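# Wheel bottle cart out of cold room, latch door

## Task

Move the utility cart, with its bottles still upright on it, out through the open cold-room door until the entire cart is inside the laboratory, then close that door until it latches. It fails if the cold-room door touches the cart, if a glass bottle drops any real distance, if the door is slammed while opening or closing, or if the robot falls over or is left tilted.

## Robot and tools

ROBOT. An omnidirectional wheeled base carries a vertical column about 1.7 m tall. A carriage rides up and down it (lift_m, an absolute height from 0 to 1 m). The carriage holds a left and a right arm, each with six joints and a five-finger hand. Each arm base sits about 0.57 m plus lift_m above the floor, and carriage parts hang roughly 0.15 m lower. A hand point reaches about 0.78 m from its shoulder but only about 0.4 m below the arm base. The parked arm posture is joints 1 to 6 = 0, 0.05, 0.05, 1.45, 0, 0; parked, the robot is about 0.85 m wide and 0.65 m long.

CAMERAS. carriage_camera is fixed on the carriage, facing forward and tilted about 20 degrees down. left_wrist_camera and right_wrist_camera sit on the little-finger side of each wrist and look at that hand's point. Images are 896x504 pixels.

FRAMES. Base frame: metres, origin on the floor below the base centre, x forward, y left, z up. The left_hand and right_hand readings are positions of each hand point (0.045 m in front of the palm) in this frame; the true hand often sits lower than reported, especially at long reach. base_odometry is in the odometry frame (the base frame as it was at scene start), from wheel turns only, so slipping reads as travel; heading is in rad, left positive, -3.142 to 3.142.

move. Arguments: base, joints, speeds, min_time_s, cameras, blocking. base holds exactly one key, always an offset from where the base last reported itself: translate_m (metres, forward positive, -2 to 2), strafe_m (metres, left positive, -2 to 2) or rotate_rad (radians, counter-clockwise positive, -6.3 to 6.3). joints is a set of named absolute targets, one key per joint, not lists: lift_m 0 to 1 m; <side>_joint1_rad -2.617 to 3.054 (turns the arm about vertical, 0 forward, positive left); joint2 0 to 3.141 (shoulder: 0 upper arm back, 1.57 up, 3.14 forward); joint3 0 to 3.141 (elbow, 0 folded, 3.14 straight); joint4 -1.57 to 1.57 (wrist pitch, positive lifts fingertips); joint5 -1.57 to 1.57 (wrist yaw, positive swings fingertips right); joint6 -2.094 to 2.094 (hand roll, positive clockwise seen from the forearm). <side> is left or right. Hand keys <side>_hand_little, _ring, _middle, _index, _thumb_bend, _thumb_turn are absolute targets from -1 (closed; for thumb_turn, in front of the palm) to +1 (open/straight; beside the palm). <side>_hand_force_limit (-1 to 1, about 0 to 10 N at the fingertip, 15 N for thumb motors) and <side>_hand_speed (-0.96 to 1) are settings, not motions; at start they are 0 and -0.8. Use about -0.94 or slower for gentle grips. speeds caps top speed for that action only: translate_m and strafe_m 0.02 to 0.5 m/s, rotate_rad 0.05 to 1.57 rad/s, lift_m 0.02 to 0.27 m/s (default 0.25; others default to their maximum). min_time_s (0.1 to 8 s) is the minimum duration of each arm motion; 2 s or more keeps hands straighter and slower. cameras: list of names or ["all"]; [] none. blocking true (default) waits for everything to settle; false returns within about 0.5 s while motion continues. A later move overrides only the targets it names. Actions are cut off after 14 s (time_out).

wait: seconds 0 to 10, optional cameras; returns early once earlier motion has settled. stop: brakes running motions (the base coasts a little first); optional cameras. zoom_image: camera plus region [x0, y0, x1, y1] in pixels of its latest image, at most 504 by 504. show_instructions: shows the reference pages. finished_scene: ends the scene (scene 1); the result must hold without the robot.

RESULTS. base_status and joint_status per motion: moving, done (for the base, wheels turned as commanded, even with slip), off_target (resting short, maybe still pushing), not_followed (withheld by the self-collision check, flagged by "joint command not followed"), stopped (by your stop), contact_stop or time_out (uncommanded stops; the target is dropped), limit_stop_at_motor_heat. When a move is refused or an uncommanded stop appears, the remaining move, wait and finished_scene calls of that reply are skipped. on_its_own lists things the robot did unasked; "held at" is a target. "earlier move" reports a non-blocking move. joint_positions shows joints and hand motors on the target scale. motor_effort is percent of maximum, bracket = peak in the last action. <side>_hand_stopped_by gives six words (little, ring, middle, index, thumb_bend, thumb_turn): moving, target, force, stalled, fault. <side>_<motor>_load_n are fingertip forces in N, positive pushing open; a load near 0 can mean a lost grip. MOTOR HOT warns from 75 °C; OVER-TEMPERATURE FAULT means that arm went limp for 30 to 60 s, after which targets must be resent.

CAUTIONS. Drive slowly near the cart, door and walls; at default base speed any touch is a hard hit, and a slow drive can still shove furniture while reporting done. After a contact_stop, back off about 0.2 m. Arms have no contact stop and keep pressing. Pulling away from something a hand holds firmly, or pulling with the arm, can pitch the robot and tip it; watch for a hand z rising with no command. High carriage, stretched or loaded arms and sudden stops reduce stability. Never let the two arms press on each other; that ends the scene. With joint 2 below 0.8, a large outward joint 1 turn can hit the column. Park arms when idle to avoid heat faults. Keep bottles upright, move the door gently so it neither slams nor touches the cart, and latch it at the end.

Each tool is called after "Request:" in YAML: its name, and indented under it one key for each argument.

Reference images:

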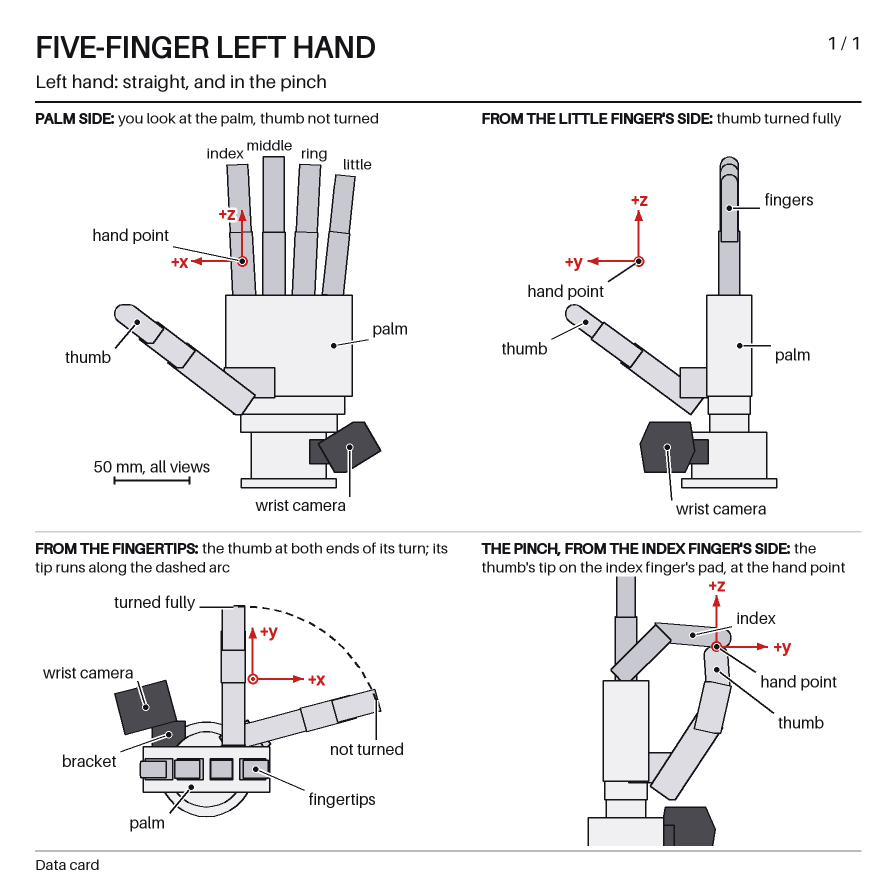

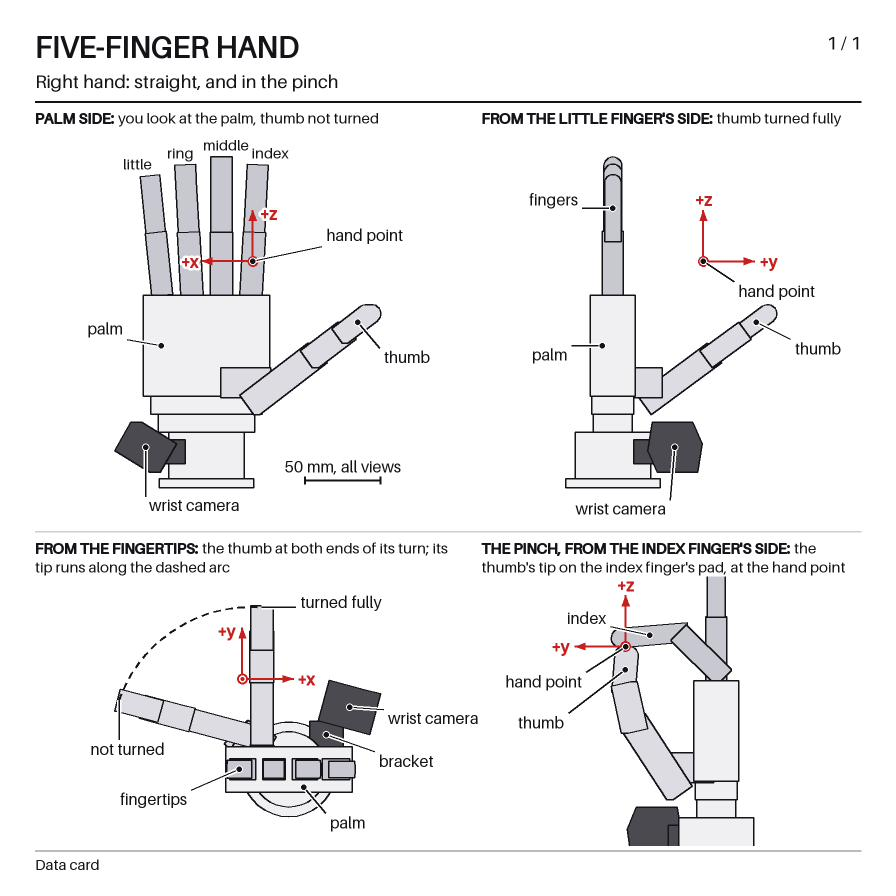

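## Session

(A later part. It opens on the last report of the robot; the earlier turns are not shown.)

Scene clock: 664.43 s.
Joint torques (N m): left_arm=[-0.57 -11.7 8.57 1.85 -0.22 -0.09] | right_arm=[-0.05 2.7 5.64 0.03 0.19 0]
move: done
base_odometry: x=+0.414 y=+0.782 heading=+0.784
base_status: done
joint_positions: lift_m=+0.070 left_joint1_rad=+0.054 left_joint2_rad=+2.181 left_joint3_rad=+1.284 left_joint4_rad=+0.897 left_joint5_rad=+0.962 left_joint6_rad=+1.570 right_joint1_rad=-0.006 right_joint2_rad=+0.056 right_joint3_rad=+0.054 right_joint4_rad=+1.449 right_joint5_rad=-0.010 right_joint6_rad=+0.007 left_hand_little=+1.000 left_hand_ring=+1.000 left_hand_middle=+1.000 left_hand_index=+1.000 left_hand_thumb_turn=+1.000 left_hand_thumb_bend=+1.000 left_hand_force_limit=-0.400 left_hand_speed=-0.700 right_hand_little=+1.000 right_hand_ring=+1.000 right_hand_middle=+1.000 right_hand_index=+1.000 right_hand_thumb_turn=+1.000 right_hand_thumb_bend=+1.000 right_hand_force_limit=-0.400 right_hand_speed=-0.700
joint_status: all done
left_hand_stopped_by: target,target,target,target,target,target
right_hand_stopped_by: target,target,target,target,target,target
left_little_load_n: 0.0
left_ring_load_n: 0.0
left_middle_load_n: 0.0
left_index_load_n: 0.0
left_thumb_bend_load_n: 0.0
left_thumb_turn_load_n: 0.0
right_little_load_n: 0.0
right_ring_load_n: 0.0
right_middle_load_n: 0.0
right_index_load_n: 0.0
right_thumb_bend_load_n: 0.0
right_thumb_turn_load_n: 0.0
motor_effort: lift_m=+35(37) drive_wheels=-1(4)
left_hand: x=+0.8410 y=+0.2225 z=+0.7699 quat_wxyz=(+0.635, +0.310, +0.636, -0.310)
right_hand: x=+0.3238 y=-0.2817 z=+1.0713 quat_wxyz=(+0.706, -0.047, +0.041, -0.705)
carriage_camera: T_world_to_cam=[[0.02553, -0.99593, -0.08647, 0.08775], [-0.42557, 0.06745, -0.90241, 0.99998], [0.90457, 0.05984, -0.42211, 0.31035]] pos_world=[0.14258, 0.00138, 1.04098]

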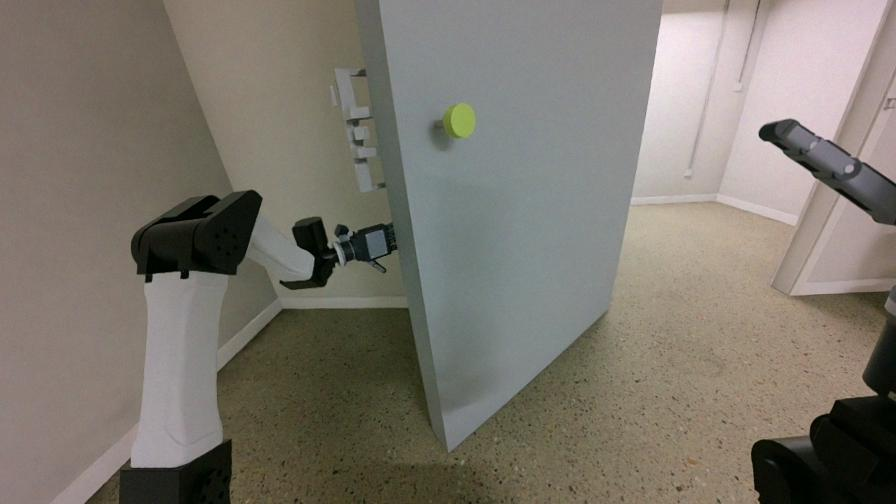

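Request:
move:
  base: {"strafe_m": -0.16}
  speeds: {"strafe_m": 0.08}
  cameras: []

Request:
move:
  base: {"translate_m": -0.12}
  speeds: {"translate_m": 0.06}
  joints: {"left_joint5_rad": 0.78}
  min_time_s: 2
  cameras: ["carriage_camera"]

Scene clock: 673.77 s.
Joint torques (N m): left_arm=[-0.2 -11.77 8.51 1.87 -0.22 -0.1] | right_arm=[-0.2 2.77 5.56 -0.07 0.16 0.05]
move: done
base_odometry: x=+0.527 y=+0.669 heading=+0.784
base_status: done
joint_positions: lift_m=+0.070 left_joint1_rad=+0.051 left_joint2_rad=+2.181 left_joint3_rad=+1.284 left_joint4_rad=+0.897 left_joint5_rad=+0.960 left_joint6_rad=+1.570 right_joint1_rad=-0.005 right_joint2_rad=+0.055 right_joint3_rad=+0.054 right_joint4_rad=+1.457 right_joint5_rad=-0.009 right_joint6_rad=+0.003 left_hand_little=+1.000 left_hand_ring=+1.000 left_hand_middle=+1.000 left_hand_index=+1.000 left_hand_thumb_turn=+1.000 left_hand_thumb_bend=+1.000 left_hand_force_limit=-0.400 left_hand_speed=-0.700 right_hand_little=+1.000 right_hand_ring=+1.000 right_hand_middle=+1.000 right_hand_index=+1.000 right_hand_thumb_turn=+1.000 right_hand_thumb_bend=+1.000 right_hand_force_limit=-0.400 right_hand_speed=-0.700
joint_status: not commanded
left_hand_stopped_by: target,target,target,target,target,target
right_hand_stopped_by: target,target,target,target,target,target
left_little_load_n: 0.0
left_ring_load_n: 0.0
left_middle_load_n: 0.0
left_index_load_n: 0.0
left_thumb_bend_load_n: 0.0
left_thumb_turn_load_n: 0.0
right_little_load_n: 0.0
right_ring_load_n: 0.0
right_middle_load_n: 0.0
right_index_load_n: 0.0
right_thumb_bend_load_n: 0.0
right_thumb_turn_load_n: 0.0
motor_effort: lift_m=+30(37) drive_wheels=-2(4)
left_hand: x=+0.8408 y=+0.2204 z=+0.7699 quat_wxyz=(+0.635, +0.310, +0.635, -0.311)
right_hand: x=+0.3216 y=-0.2820 z=+1.0721 quat_wxyz=(+0.706, -0.044, +0.038, -0.706)

Scene clock: 676.30 s.
Joint torques (N m): left_arm=[-0.18 -11.75 8.62 1.99 -0.23 -0.1] | right_arm=[0.08 2.76 5.75 0.01 0.17 0.04]
move: done
base_odometry: x=+0.442 y=+0.584 heading=+0.783
base_status: done
joint_positions: lift_m=+0.070 left_joint1_rad=+0.051 left_joint2_rad=+2.181 left_joint3_rad=+1.284 left_joint4_rad=+0.899 left_joint5_rad=+0.793 left_joint6_rad=+1.570 right_joint1_rad=-0.005 right_joint2_rad=+0.055 right_joint3_rad=+0.054 right_joint4_rad=+1.455 right_joint5_rad=-0.009 right_joint6_rad=+0.003 left_hand_little=+1.000 left_hand_ring=+1.000 left_hand_middle=+1.000 left_hand_index=+1.000 left_hand_thumb_turn=+1.000 left_hand_thumb_bend=+1.000 left_hand_force_limit=-0.400 left_hand_speed=-0.700 right_hand_little=+1.000 right_hand_ring=+1.000 right_hand_middle=+1.000 right_hand_index=+1.000 right_hand_thumb_turn=+1.000 right_hand_thumb_bend=+1.000 right_hand_force_limit=-0.400 right_hand_speed=-0.700
joint_status: all done
left_hand_stopped_by: target,target,target,target,target,target
right_hand_stopped_by: target,target,target,target,target,target
left_little_load_n: 0.0
left_ring_load_n: 0.0
left_middle_load_n: 0.0
left_index_load_n: 0.0
left_thumb_bend_load_n: 0.0
left_thumb_turn_load_n: 0.0
right_little_load_n: 0.0
right_ring_load_n: 0.0
right_middle_load_n: 0.0
right_index_load_n: 0.0
right_thumb_bend_load_n: 0.5
right_thumb_turn_load_n: 0.0
motor_effort: lift_m=+30(36) drive_wheels=-1(5)
left_hand: x=+0.8579 y=+0.2499 z=+0.7703 quat_wxyz=(+0.659, +0.256, +0.659, -0.256)
right_hand: x=+0.3221 y=-0.2820 z=+1.0719 quat_wxyz=(+0.706, -0.044, +0.038, -0.706)
carriage_camera: T_world_to_cam=[[0.02553, -0.99593, -0.08647, 0.08775], [-0.42557, 0.06745, -0.90241, 0.99998], [0.90457, 0.05984, -0.42211, 0.31035]] pos_world=[0.14258, 0.00138, 1.04098]

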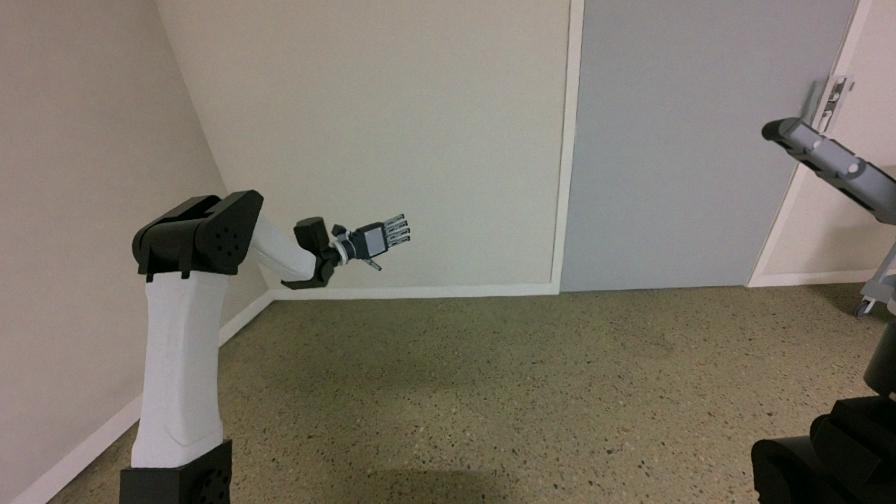

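Request:
zoom_image:
  camera: "carriage_camera"
  region: [520, 0, 896, 330]

Request:
zoom_image:
  camera: "carriage_camera"
  region: [780, 50, 896, 166]

Scaled by 1.340 from the camera's image (finer frame: 1280x720).

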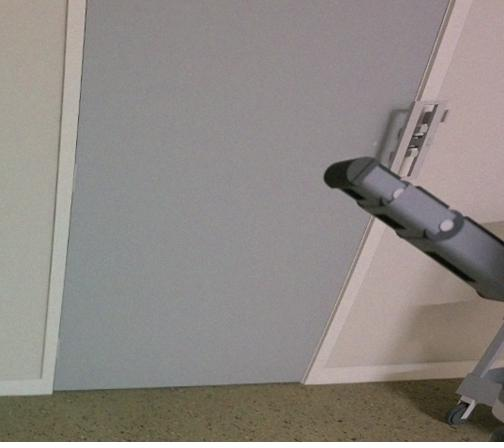

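Scaled by 4.345 from the camera's image (finer frame: 1280x720).

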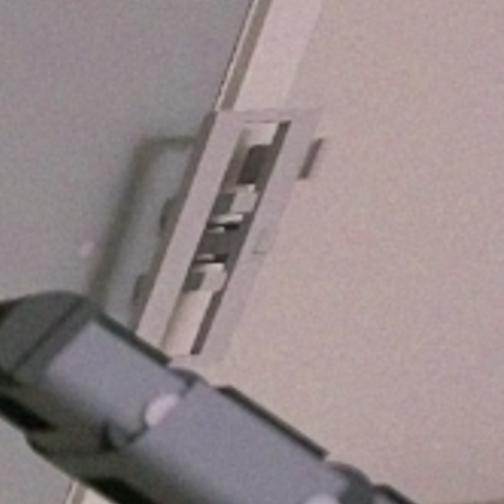

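Request:
move:
  joints: {"left_joint5_rad": 0, "left_joint2_rad": 1.4, "left_joint3_rad": 0.9, "left_joint4_rad": 1.0, "left_joint6_rad": 0.5, "lift_m": 0.15}
  min_time_s: 2
  base: {"strafe_m": -1.1}
  speeds: {"strafe_m": 0.25}
  cameras: ["carriage_camera"]

Request:
zoom_image:
  camera: "carriage_camera"
  region: [420, 0, 720, 300]

Scene clock: 693.03 s.
Joint torques (N m): left_arm=[-0.17 -8.73 6.9 1.91 -0.23 -0.19] | right_arm=[-0.02 2.96 5.96 0.01 0.16 0.03]
move: done
base_odometry: x=+1.218 y=-0.195 heading=+0.783
base_status: done
joint_positions: lift_m=+0.150 left_joint1_rad=+0.050 left_joint2_rad=+1.420 left_joint3_rad=+0.912 left_joint4_rad=+0.991 left_joint5_rad=+0.012 left_joint6_rad=+0.507 right_joint1_rad=-0.005 right_joint2_rad=+0.055 right_joint3_rad=+0.053 right_joint4_rad=+1.452 right_joint5_rad=-0.008 right_joint6_rad=+0.003 left_hand_little=+1.000 left_hand_ring=+1.000 left_hand_middle=+1.000 left_hand_index=+1.000 left_hand_thumb_turn=+1.000 left_hand_thumb_bend=+1.000 left_hand_force_limit=-0.400 left_hand_speed=-0.700 right_hand_little=+1.000 right_hand_ring=+1.000 right_hand_middle=+1.000 right_hand_index=+1.000 right_hand_thumb_turn=+1.000 right_hand_thumb_bend=+1.000 right_hand_force_limit=-0.400 right_hand_speed=-0.700
joint_status: all done
left_hand_stopped_by: target,target,target,target,target,target
right_hand_stopped_by: target,target,target,target,target,target
left_little_load_n: 0.0
left_ring_load_n: 0.0
left_middle_load_n: 0.0
left_index_load_n: -0.5
left_thumb_bend_load_n: 0.0
left_thumb_turn_load_n: 0.0
right_little_load_n: 0.0
right_ring_load_n: 0.0
right_middle_load_n: 0.0
right_index_load_n: 0.0
right_thumb_bend_load_n: 0.0
right_thumb_turn_load_n: 0.0
motor_effort: lift_m=+32(44) drive_wheels=-2(6)
left_hand: x=+0.7213 y=+0.3390 z=+1.0778 quat_wxyz=(+0.747, -0.269, +0.442, -0.418)
right_hand: x=+0.3228 y=-0.2820 z=+1.1514 quat_wxyz=(+0.706, -0.045, +0.040, -0.706)
carriage_camera: T_world_to_cam=[[0.02553, -0.99593, -0.08647, 0.09466], [-0.42557, 0.06745, -0.90241, 1.07208], [0.90457, 0.05984, -0.42211, 0.34408]] pos_world=[0.14258, 0.00138, 1.12088]

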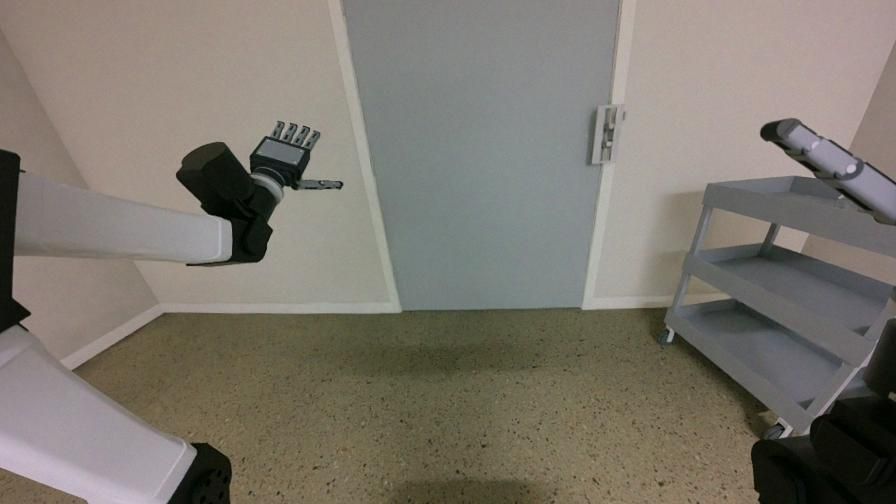

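Scaled by 1.680 from the camera's image (finer frame: 1280x720).

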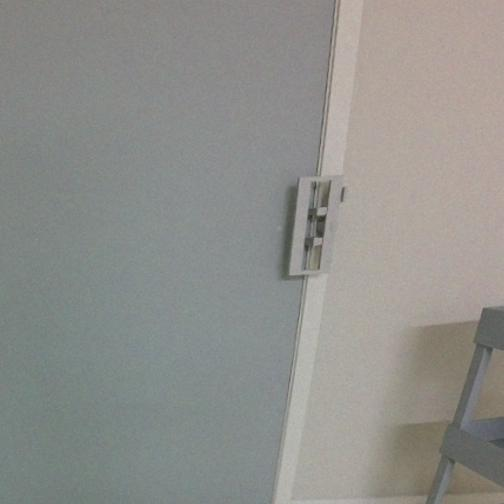

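Request:
move:
  joints: {"left_joint1_rad": 0, "left_joint2_rad": 0.05, "left_joint3_rad": 0.05, "left_joint4_rad": 1.45, "left_joint6_rad": 0, "lift_m": 0.2}
  min_time_s: 2
  base: {"translate_m": 0.55}
  speeds: {"translate_m": 0.2}
  cameras: ["carriage_camera"]

Request:
zoom_image:
  camera: "carriage_camera"
  region: [600, 0, 750, 150]

Scene clock: 705.63 s.
Joint torques (N m): left_arm=[-0.7 2.86 4.93 0.16 -0.23 -0.19] | right_arm=[-0.01 2.95 5.85 0.02 0.16 0.04]
move: done
base_odometry: x=+1.608 y=+0.192 heading=+0.783
base_status: done
joint_positions: lift_m=+0.200 left_joint1_rad=+0.007 left_joint2_rad=+0.061 left_joint3_rad=+0.061 left_joint4_rad=+1.438 left_joint5_rad=+0.011 left_joint6_rad=+0.006 right_joint1_rad=-0.005 right_joint2_rad=+0.055 right_joint3_rad=+0.053 right_joint4_rad=+1.450 right_joint5_rad=-0.008 right_joint6_rad=+0.003 left_hand_little=+1.000 left_hand_ring=+1.000 left_hand_middle=+1.000 left_hand_index=+1.000 left_hand_thumb_turn=+1.000 left_hand_thumb_bend=+1.000 left_hand_force_limit=-0.400 left_hand_speed=-0.700 right_hand_little=+1.000 right_hand_ring=+1.000 right_hand_middle=+1.000 right_hand_index=+1.000 right_hand_thumb_turn=+1.000 right_hand_thumb_bend=+1.000 right_hand_force_limit=-0.400 right_hand_speed=-0.700
joint_status: all done
left_hand_stopped_by: target,target,target,target,target,target
right_hand_stopped_by: target,target,target,target,target,target
left_little_load_n: 0.0
left_ring_load_n: 0.0
left_middle_load_n: 0.0
left_index_load_n: 0.0
left_thumb_bend_load_n: 0.0
left_thumb_turn_load_n: 0.0
right_little_load_n: 0.0
right_ring_load_n: 0.0
right_middle_load_n: 0.0
right_index_load_n: 0.0
right_thumb_bend_load_n: 0.0
right_thumb_turn_load_n: 0.0
motor_effort: lift_m=+33(43) drive_wheels=-3(7)
left_hand: x=+0.3268 y=+0.2825 z=+1.2020 quat_wxyz=(+0.710, -0.043, +0.051, -0.701)
right_hand: x=+0.3235 y=-0.2820 z=+1.2011 quat_wxyz=(+0.706, -0.046, +0.040, -0.706)
carriage_camera: T_world_to_cam=[[0.02553, -0.99593, -0.08647, 0.09899], [-0.42557, 0.06745, -0.90241, 1.11729], [0.90457, 0.05984, -0.42211, 0.36523]] pos_world=[0.14258, 0.00138, 1.17098]

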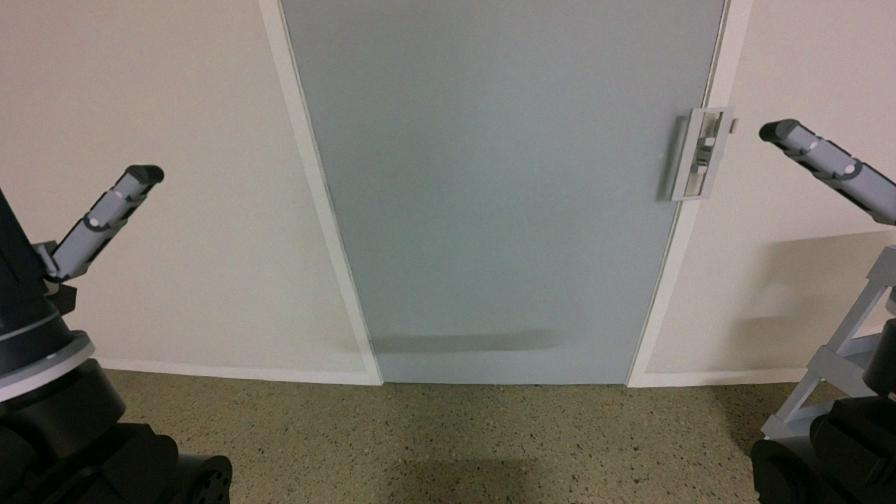

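Scaled by 3.360 from the camera's image (finer frame: 1280x720).

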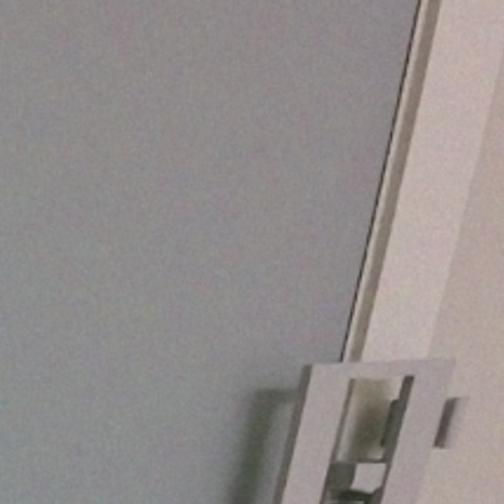

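Request:
zoom_image:
  camera: "carriage_camera"
  region: [640, 90, 760, 210]

Request:
zoom_image:
  camera: "carriage_camera"
  region: [600, 260, 720, 400]

Request:
zoom_image:
  camera: "carriage_camera"
  region: [300, 260, 420, 400]

Scaled by 4.200 from the camera's image (finer frame: 1280x720).

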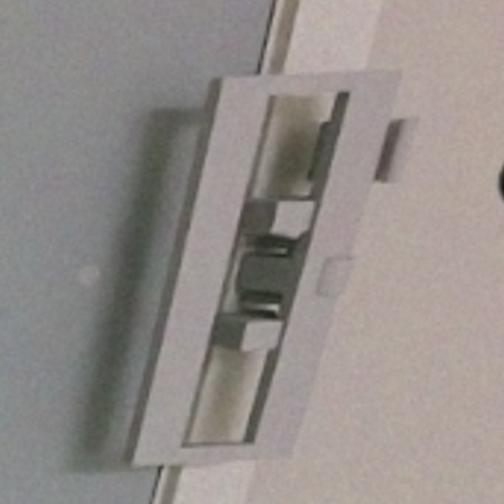

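Scaled by 3.600 from the camera's image (finer frame: 1280x720).

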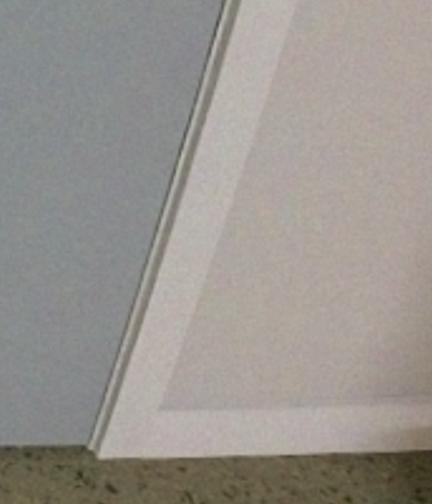

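Scaled by 3.600 from the camera's image (finer frame: 1280x720).

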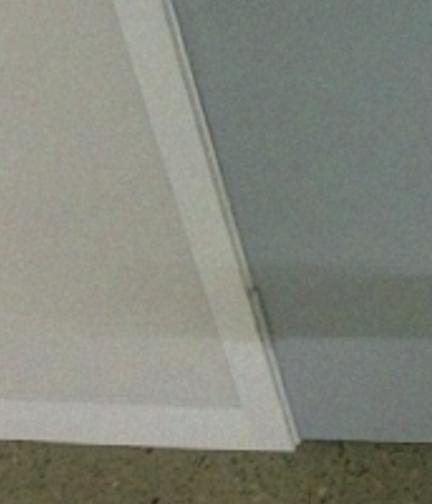

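Request:
move:
  joints: {"right_joint2_rad": 2.2, "right_joint3_rad": 1.3, "right_joint4_rad": -0.4, "right_joint1_rad": 0, "right_joint5_rad": 0, "right_joint6_rad": 0, "lift_m": 0.3, "right_hand_index": -1, "right_hand_middle": -1, "right_hand_ring": -1, "right_hand_little": -1, "right_hand_speed": -0.6}
  min_time_s: 2.5
  base: {"strafe_m": -0.13}
  speeds: {"strafe_m": 0.1}
  cameras: ["carriage_camera", "right_wrist_camera"]

Scene clock: 727.37 s.
Joint torques (N m): left_arm=[-0.65 3.26 5.64 0.12 -0.21 -0.19] | right_arm=[-0.03 -8.54 7.42 0.59 0.16 0.06]
move: done
base_odometry: x=+1.700 y=+0.100 heading=+0.783
base_status: done
joint_positions: lift_m=+0.300 left_joint1_rad=+0.006 left_joint2_rad=+0.057 left_joint3_rad=+0.054 left_joint4_rad=+1.440 left_joint5_rad=+0.009 left_joint6_rad=+0.006 right_joint1_rad=-0.005 right_joint2_rad=+2.182 right_joint3_rad=+1.280 right_joint4_rad=-0.387 right_joint5_rad=-0.007 right_joint6_rad=+0.003 left_hand_little=+1.000 left_hand_ring=+1.000 left_hand_middle=+1.000 left_hand_index=+1.000 left_hand_thumb_turn=+1.000 left_hand_thumb_bend=+1.000 left_hand_force_limit=-0.400 left_hand_speed=-0.700 right_hand_little=-1.000 right_hand_ring=-1.000 right_hand_middle=-1.000 right_hand_index=-1.000 right_hand_thumb_turn=+1.000 right_hand_thumb_bend=+1.000 right_hand_force_limit=-0.400 right_hand_speed=-0.600
joint_status: all done
left_hand_stopped_by: target,target,target,target,target,target
right_hand_stopped_by: target,target,target,target,target,target
left_little_load_n: 0.0
left_ring_load_n: 0.0
left_middle_load_n: 0.0
left_index_load_n: 0.0
left_thumb_bend_load_n: 0.0
left_thumb_turn_load_n: 0.0
right_little_load_n: 0.0
right_ring_load_n: 0.0
right_middle_load_n: 0.0
right_index_load_n: 0.0
right_thumb_bend_load_n: 0.0
right_thumb_turn_load_n: 0.0
motor_effort: lift_m=+32(41) drive_wheels=-2(7)
left_hand: x=+0.3270 y=+0.2825 z=+1.3002 quat_wxyz=(+0.709, -0.044, +0.051, -0.702)
right_hand: x=+0.6171 y=-0.2837 z=+0.7557 quat_wxyz=(+0.102, -0.698, +0.703, -0.097)
carriage_camera: T_world_to_cam=[[0.02553, -0.99593, -0.08647, 0.10764], [-0.42557, 0.06745, -0.90241, 1.20753], [0.90457, 0.05984, -0.42211, 0.40744]] pos_world=[0.14258, 0.00138, 1.27098]
right_wrist_camera: T_world_to_cam=[[-0.94569, -0.21549, -0.24339, 0.70539], [-0.30568, 0.84423, 0.44026, 0.09282], [0.1106, 0.49075, -0.86425, 0.8441]] pos_world=[0.60209, -0.3406, 0.86034]

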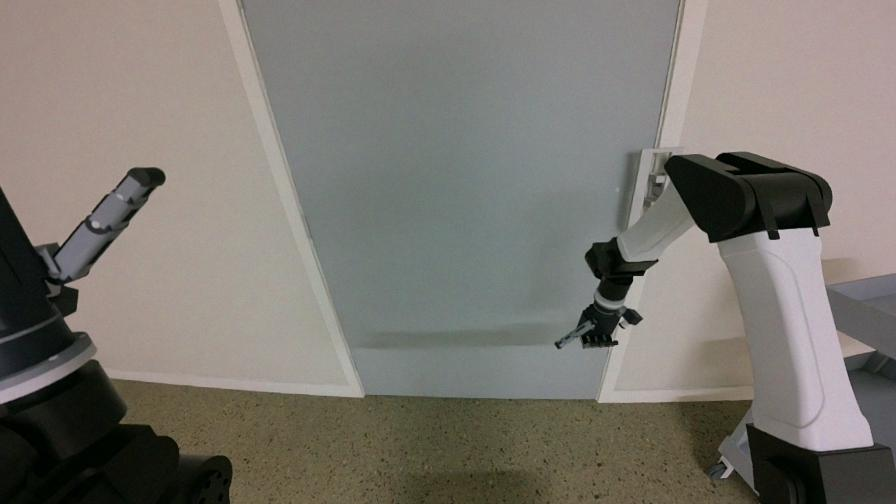

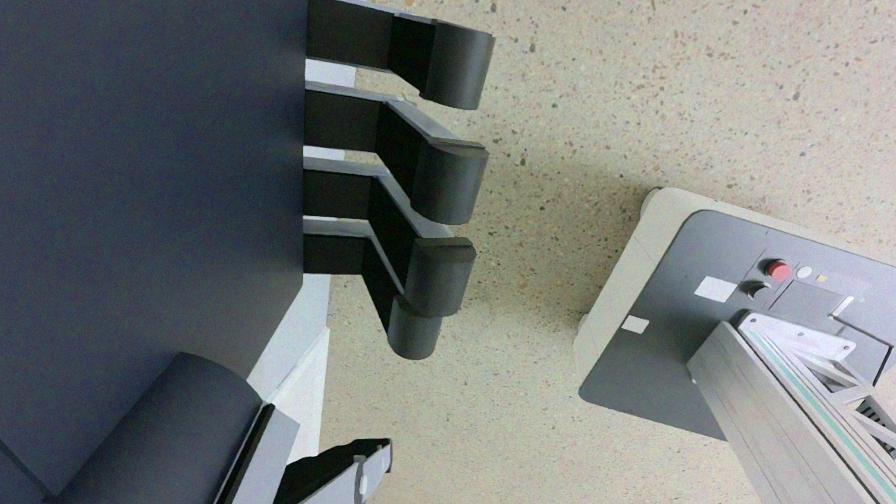

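Request:
move:
  base: {"translate_m": 0.27}
  speeds: {"translate_m": 0.05}
  cameras: ["carriage_camera"]

Scene clock: 736.50 s.
Joint torques (N m): left_arm=[-0.64 3.21 5.71 0.08 -0.21 -0.19] | right_arm=[-0.1 -8.62 7.49 0.63 0.14 0.07]
move: done
base_odometry: x=+1.892 y=+0.291 heading=+0.783
base_status: done
joint_positions: lift_m=+0.300 left_joint1_rad=+0.006 left_joint2_rad=+0.057 left_joint3_rad=+0.054 left_joint4_rad=+1.443 left_joint5_rad=+0.009 left_joint6_rad=+0.006 right_joint1_rad=-0.005 right_joint2_rad=+2.182 right_joint3_rad=+1.280 right_joint4_rad=-0.392 right_joint5_rad=-0.007 right_joint6_rad=+0.003 left_hand_little=+1.000 left_hand_ring=+1.000 left_hand_middle=+1.000 left_hand_index=+1.000 left_hand_thumb_turn=+1.000 left_hand_thumb_bend=+1.000 left_hand_force_limit=-0.400 left_hand_speed=-0.700 right_hand_little=-1.000 right_hand_ring=-1.000 right_hand_middle=-1.000 right_hand_index=-1.000 right_hand_thumb_turn=+1.000 right_hand_thumb_bend=+1.000 right_hand_force_limit=-0.400 right_hand_speed=-0.600
joint_status: not commanded
left_hand_stopped_by: target,target,target,target,target,target
right_hand_stopped_by: target,target,target,target,target,target
left_little_load_n: 0.0
left_ring_load_n: 0.0
left_middle_load_n: 0.0
left_index_load_n: 0.0
left_thumb_bend_load_n: 0.0
left_thumb_turn_load_n: 0.0
right_little_load_n: 0.0
right_ring_load_n: 0.0
right_middle_load_n: 0.0
right_index_load_n: 0.0
right_thumb_bend_load_n: 0.0
right_thumb_turn_load_n: 0.0
motor_effort: lift_m=+33(37) drive_wheels=-4(6)
left_hand: x=+0.3263 y=+0.2825 z=+1.3005 quat_wxyz=(+0.709, -0.043, +0.050, -0.702)
right_hand: x=+0.6156 y=-0.2837 z=+0.7556 quat_wxyz=(+0.100, -0.698, +0.703, -0.095)
carriage_camera: T_world_to_cam=[[0.02553, -0.99593, -0.08647, 0.10764], [-0.42557, 0.06745, -0.90241, 1.20753], [0.90457, 0.05984, -0.42211, 0.40744]] pos_world=[0.14258, 0.00138, 1.27098]

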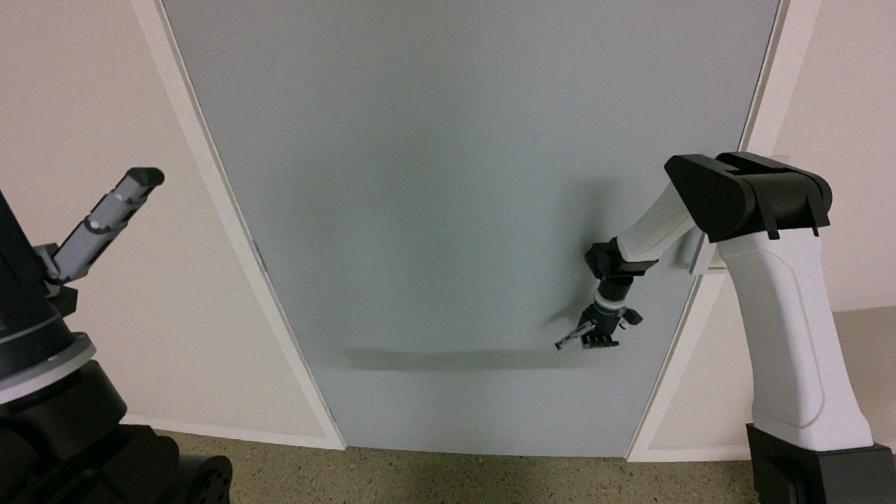

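Request:
move:
  base: {"translate_m": 0.06}
  speeds: {"translate_m": 0.03}
  cameras: ["carriage_camera"]

Scene clock: 742.00 s.
Joint torques (N m): left_arm=[-0.66 3.26 5.53 0.02 -0.22 -0.19] | right_arm=[-0.05 -5.31 13.48 2.11 0.12 0.08]
move: done
base_odometry: x=+1.934 y=+0.333 heading=+0.782
base_status: done
joint_positions: lift_m=+0.300 left_joint1_rad=+0.006 left_joint2_rad=+0.057 left_joint3_rad=+0.054 left_joint4_rad=+1.447 left_joint5_rad=+0.009 left_joint6_rad=+0.006 right_joint1_rad=-0.005 right_joint2_rad=+2.150 right_joint3_rad=+1.206 right_joint4_rad=-0.594 right_joint5_rad=-0.007 right_joint6_rad=+0.003 left_hand_little=+1.000 left_hand_ring=+1.000 left_hand_middle=+1.000 left_hand_index=+1.000 left_hand_thumb_turn=+1.000 left_hand_thumb_bend=+1.000 left_hand_force_limit=-0.400 left_hand_speed=-0.700 right_hand_little=-1.000 right_hand_ring=-1.000 right_hand_middle=-1.000 right_hand_index=-1.000 right_hand_thumb_turn=+1.000 right_hand_thumb_bend=+1.000 right_hand_force_limit=-0.400 right_hand_speed=-0.600
joint_status: not commanded
left_hand_stopped_by: target,target,target,target,target,target
right_hand_stopped_by: target,target,target,target,target,target
left_little_load_n: 0.0
left_ring_load_n: 0.0
left_middle_load_n: 0.0
left_index_load_n: 0.0
left_thumb_bend_load_n: 0.0
left_thumb_turn_load_n: 0.0
right_little_load_n: 0.0
right_ring_load_n: 0.0
right_middle_load_n: 0.5
right_index_load_n: 0.0
right_thumb_bend_load_n: 0.0
right_thumb_turn_load_n: 0.0
motor_effort: lift_m=+33(38) drive_wheels=+10(13)
left_hand: x=+0.3250 y=+0.2825 z=+1.3009 quat_wxyz=(+0.710, -0.041, +0.048, -0.702)
right_hand: x=+0.5354 y=-0.2833 z=+0.7566 quat_wxyz=(+0.014, -0.704, +0.710, -0.009)
carriage_camera: T_world_to_cam=[[0.02553, -0.99593, -0.08647, 0.10764], [-0.42557, 0.06745, -0.90241, 1.20753], [0.90457, 0.05984, -0.42211, 0.40744]] pos_world=[0.14258, 0.00138, 1.27098]

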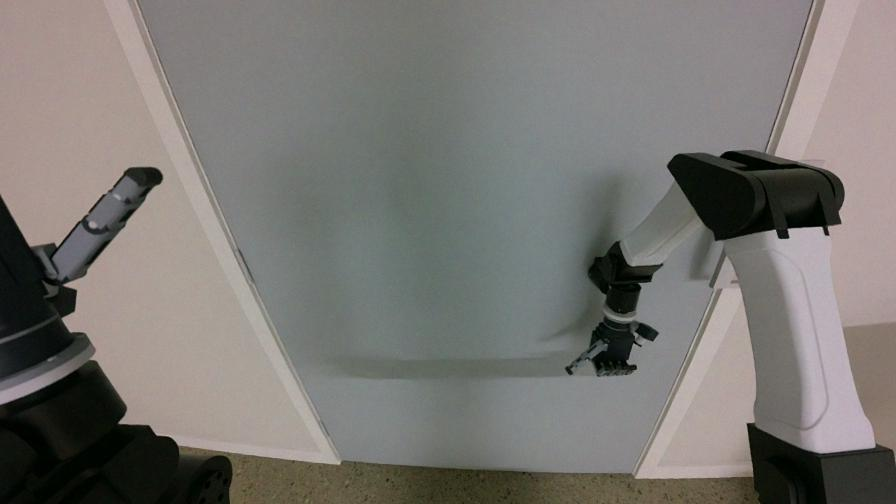

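Request:
move:
  base: {"translate_m": 0.02}
  speeds: {"translate_m": 0.02}
  cameras: ["carriage_camera"]

Request:
zoom_image:
  camera: "carriage_camera"
  region: [740, 0, 896, 156]

Scene clock: 745.70 s.
Joint torques (N m): left_arm=[-0.65 3.25 5.57 -0.01 -0.21 -0.19] | right_arm=[-0.03 -0.49 19.49 2.42 0.13 0.04]
move: done
base_odometry: x=+1.948 y=+0.346 heading=+0.781
base_status: done
joint_positions: lift_m=+0.300 left_joint1_rad=+0.006 left_joint2_rad=+0.057 left_joint3_rad=+0.054 left_joint4_rad=+1.449 left_joint5_rad=+0.009 left_joint6_rad=+0.006 right_joint1_rad=-0.004 right_joint2_rad=+2.097 right_joint3_rad=+1.136 right_joint4_rad=-0.642 right_joint5_rad=-0.007 right_joint6_rad=+0.003 left_hand_little=+1.000 left_hand_ring=+1.000 left_hand_middle=+1.000 left_hand_index=+1.000 left_hand_thumb_turn=+1.000 left_hand_thumb_bend=+1.000 left_hand_force_limit=-0.400 left_hand_speed=-0.700 right_hand_little=-1.000 right_hand_ring=-1.000 right_hand_middle=-1.000 right_hand_index=-1.000 right_hand_thumb_turn=+1.000 right_hand_thumb_bend=+1.000 right_hand_force_limit=-0.400 right_hand_speed=-0.600
joint_status: not commanded
left_hand_stopped_by: target,target,target,target,target,target
right_hand_stopped_by: target,target,target,target,target,target
left_little_load_n: 0.0
left_ring_load_n: 0.0
left_middle_load_n: 0.0
left_index_load_n: 0.0
left_thumb_bend_load_n: 0.0
left_thumb_turn_load_n: 0.0
right_little_load_n: 0.0
right_ring_load_n: 0.0
right_middle_load_n: 0.0
right_index_load_n: 0.0
right_thumb_bend_load_n: 0.0
right_thumb_turn_load_n: -0.5
motor_effort: lift_m=+32(36) drive_wheels=+16(20)
left_hand: x=+0.3247 y=+0.2825 z=+1.3011 quat_wxyz=(+0.710, -0.041, +0.048, -0.702)
right_hand: x=+0.5033 y=-0.2830 z=+0.7645 quat_wxyz=(-0.009, -0.704, +0.710, +0.014)
carriage_camera: T_world_to_cam=[[0.02553, -0.99593, -0.08647, 0.10764], [-0.42557, 0.06745, -0.90241, 1.20753], [0.90457, 0.05984, -0.42211, 0.40744]] pos_world=[0.14258, 0.00138, 1.27098]

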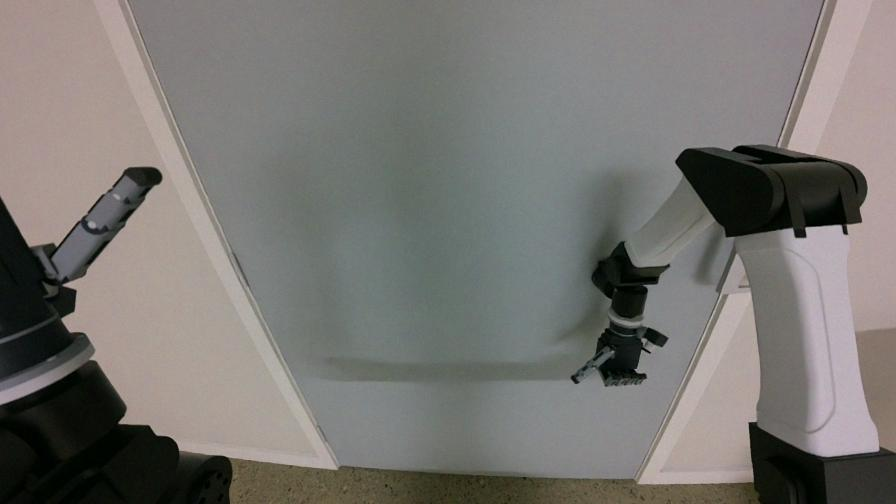

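Scaled by 3.231 from the camera's image (finer frame: 1280x720).

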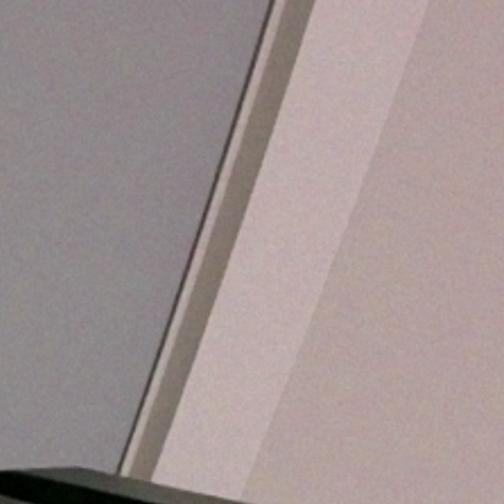

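Request:
move:
  base: {"translate_m": -0.3}
  speeds: {"translate_m": 0.06}
  cameras: ["carriage_camera"]

Request:
move:
  joints: {"right_joint2_rad": 1.4, "right_joint3_rad": 0.9, "right_joint4_rad": 1.0, "right_hand_index": 1, "right_hand_middle": 1, "right_hand_ring": 1, "right_hand_little": 1}
  min_time_s: 2
  base: {"translate_m": -0.2}
  speeds: {"translate_m": 0.1}
  cameras: []

Request:
move:
  joints: {"right_joint2_rad": 0.05, "right_joint3_rad": 0.05, "right_joint4_rad": 1.45, "right_joint1_rad": -0.3}
  min_time_s: 2
  cameras: ["carriage_camera"]

Request:
zoom_image:
  camera: "carriage_camera"
  region: [560, 60, 720, 220]

Scene clock: 758.90 s.
Joint torques (N m): left_arm=[-0.66 3.23 5.68 -0.01 -0.21 -0.19] | right_arm=[-0.23 -9.54 7.1 0.72 0.1 0.05]
move: done
base_odometry: x=+1.735 y=+0.135 heading=+0.781
base_status: done
joint_positions: lift_m=+0.300 left_joint1_rad=+0.006 left_joint2_rad=+0.057 left_joint3_rad=+0.054 left_joint4_rad=+1.449 left_joint5_rad=+0.009 left_joint6_rad=+0.006 right_joint1_rad=-0.003 right_joint2_rad=+2.193 right_joint3_rad=+1.285 right_joint4_rad=-0.406 right_joint5_rad=-0.007 right_joint6_rad=+0.003 left_hand_little=+1.000 left_hand_ring=+1.000 left_hand_middle=+1.000 left_hand_index=+1.000 left_hand_thumb_turn=+1.000 left_hand_thumb_bend=+1.000 left_hand_force_limit=-0.400 left_hand_speed=-0.700 right_hand_little=-1.000 right_hand_ring=-1.000 right_hand_middle=-1.000 right_hand_index=-1.000 right_hand_thumb_turn=+1.000 right_hand_thumb_bend=+1.000 right_hand_force_limit=-0.400 right_hand_speed=-0.600
joint_status: not commanded
left_hand_stopped_by: target,target,target,target,target,target
right_hand_stopped_by: target,target,target,target,target,target
left_little_load_n: 0.5
left_ring_load_n: 0.0
left_middle_load_n: 0.0
left_index_load_n: 0.0
left_thumb_bend_load_n: 0.0
left_thumb_turn_load_n: 0.0
right_little_load_n: 0.0
right_ring_load_n: 0.0
right_middle_load_n: 0.5
right_index_load_n: 0.0
right_thumb_bend_load_n: 0.0
right_thumb_turn_load_n: 0.0
motor_effort: lift_m=+31(37) drive_wheels=-4(12)
left_hand: x=+0.3247 y=+0.2825 z=+1.3011 quat_wxyz=(+0.710, -0.041, +0.048, -0.702)
right_hand: x=+0.6115 y=-0.2831 z=+0.7524 quat_wxyz=(+0.093, -0.699, +0.703, -0.088)
carriage_camera: T_world_to_cam=[[0.02553, -0.99593, -0.08647, 0.10765], [-0.42557, 0.06745, -0.90241, 1.20762], [0.90457, 0.05984, -0.42211, 0.40748]] pos_world=[0.14258, 0.00138, 1.27108]

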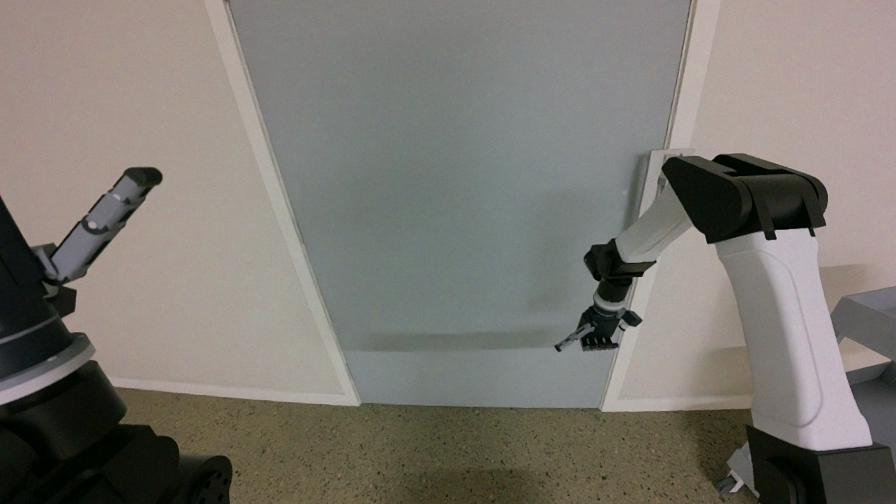

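Scene clock: 761.60 s.
Joint torques (N m): left_arm=[-0.65 3.32 5.68 0.02 -0.21 -0.19] | right_arm=[-0.23 -6.93 6.34 1.72 0.14 0.08]
move: done
base_odometry: x=+1.593 y=-0.006 heading=+0.780
base_status: done
joint_positions: lift_m=+0.300 left_joint1_rad=+0.006 left_joint2_rad=+0.057 left_joint3_rad=+0.054 left_joint4_rad=+1.449 left_joint5_rad=+0.009 left_joint6_rad=+0.006 right_joint1_rad=-0.003 right_joint2_rad=+1.416 right_joint3_rad=+0.914 right_joint4_rad=+0.998 right_joint5_rad=-0.007 right_joint6_rad=+0.003 left_hand_little=+1.000 left_hand_ring=+1.000 left_hand_middle=+1.000 left_hand_index=+1.000 left_hand_thumb_turn=+1.000 left_hand_thumb_bend=+1.000 left_hand_force_limit=-0.400 left_hand_speed=-0.700 right_hand_little=+1.000 right_hand_ring=+1.000 right_hand_middle=+1.000 right_hand_index=+1.000 right_hand_thumb_turn=+1.000 right_hand_thumb_bend=+1.000 right_hand_force_limit=-0.400 right_hand_speed=-0.600
joint_status: all done
left_hand_stopped_by: target,target,target,target,target,target
right_hand_stopped_by: target,target,target,target,target,target
left_little_load_n: 0.0
left_ring_load_n: 0.0
left_middle_load_n: 0.0
left_index_load_n: 0.0
left_thumb_bend_load_n: 0.0
left_thumb_turn_load_n: 0.0
right_little_load_n: 0.0
right_ring_load_n: 0.0
right_middle_load_n: 0.0
right_index_load_n: 0.0
right_thumb_bend_load_n: 0.0
right_thumb_turn_load_n: -0.5
motor_effort: lift_m=+33(36) drive_wheels=-5(9)
left_hand: x=+0.3247 y=+0.2825 z=+1.3011 quat_wxyz=(+0.710, -0.041, +0.048, -0.702)
right_hand: x=+0.7169 y=-0.2834 z=+1.2387 quat_wxyz=(+0.609, -0.363, +0.361, -0.606)

Scene clock: 763.90 s.
Joint torques (N m): left_arm=[-0.65 3.28 5.64 0.01 -0.21 -0.18] | right_arm=[-1.06 2.51 5.14 0.11 0.15 0.06]
move: done
base_odometry: x=+1.593 y=-0.006 heading=+0.780
base_status: not commanded
joint_positions: lift_m=+0.300 left_joint1_rad=+0.006 left_joint2_rad=+0.057 left_joint3_rad=+0.054 left_joint4_rad=+1.449 left_joint5_rad=+0.009 left_joint6_rad=+0.006 right_joint1_rad=-0.293 right_joint2_rad=+0.060 right_joint3_rad=+0.061 right_joint4_rad=+1.440 right_joint5_rad=-0.006 right_joint6_rad=+0.003 left_hand_little=+1.000 left_hand_ring=+1.000 left_hand_middle=+1.000 left_hand_index=+1.000 left_hand_thumb_turn=+1.000 left_hand_thumb_bend=+1.000 left_hand_force_limit=-0.400 left_hand_speed=-0.700 right_hand_little=+1.000 right_hand_ring=+1.000 right_hand_middle=+1.000 right_hand_index=+1.000 right_hand_thumb_turn=+1.000 right_hand_thumb_bend=+1.000 right_hand_force_limit=-0.400 right_hand_speed=-0.600
joint_status: all done
left_hand_stopped_by: target,target,target,target,target,target
right_hand_stopped_by: target,target,target,target,target,target
left_little_load_n: 0.0
left_ring_load_n: 0.0
left_middle_load_n: 0.0
left_index_load_n: 0.0
left_thumb_bend_load_n: 0.0
left_thumb_turn_load_n: 0.0
right_little_load_n: 0.0
right_ring_load_n: 0.0
right_middle_load_n: 0.0
right_index_load_n: 0.0
right_thumb_bend_load_n: 0.0
right_thumb_turn_load_n: 0.0
motor_effort: lift_m=+32(35) drive_wheels=-5(5)
left_hand: x=+0.3247 y=+0.2825 z=+1.3011 quat_wxyz=(+0.710, -0.041, +0.048, -0.702)
right_hand: x=+0.3304 y=-0.3110 z=+1.3027 quat_wxyz=(+0.597, -0.041, +0.050, -0.800)
carriage_camera: T_world_to_cam=[[0.02553, -0.99593, -0.08647, 0.10764], [-0.42557, 0.06745, -0.90241, 1.20753], [0.90457, 0.05984, -0.42211, 0.40744]] pos_world=[0.14258, 0.00138, 1.27098]

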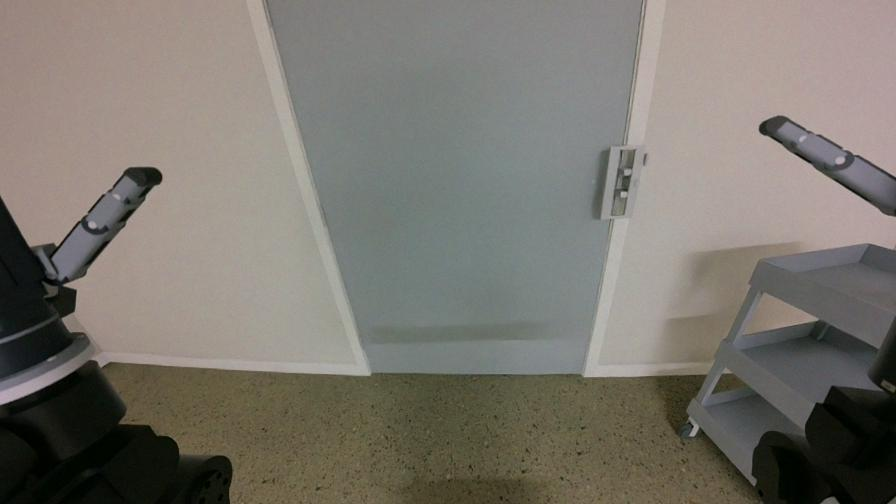

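Scaled by 3.150 from the camera's image (finer frame: 1280x720).

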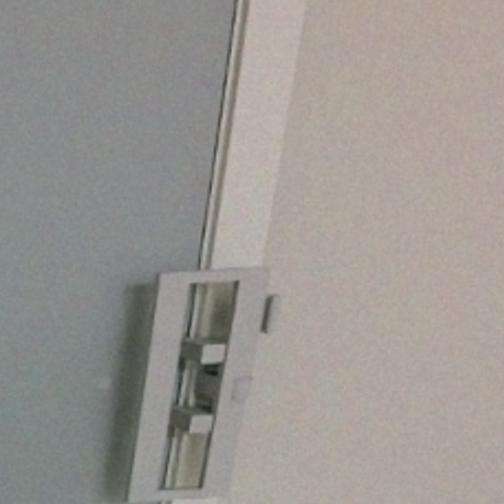

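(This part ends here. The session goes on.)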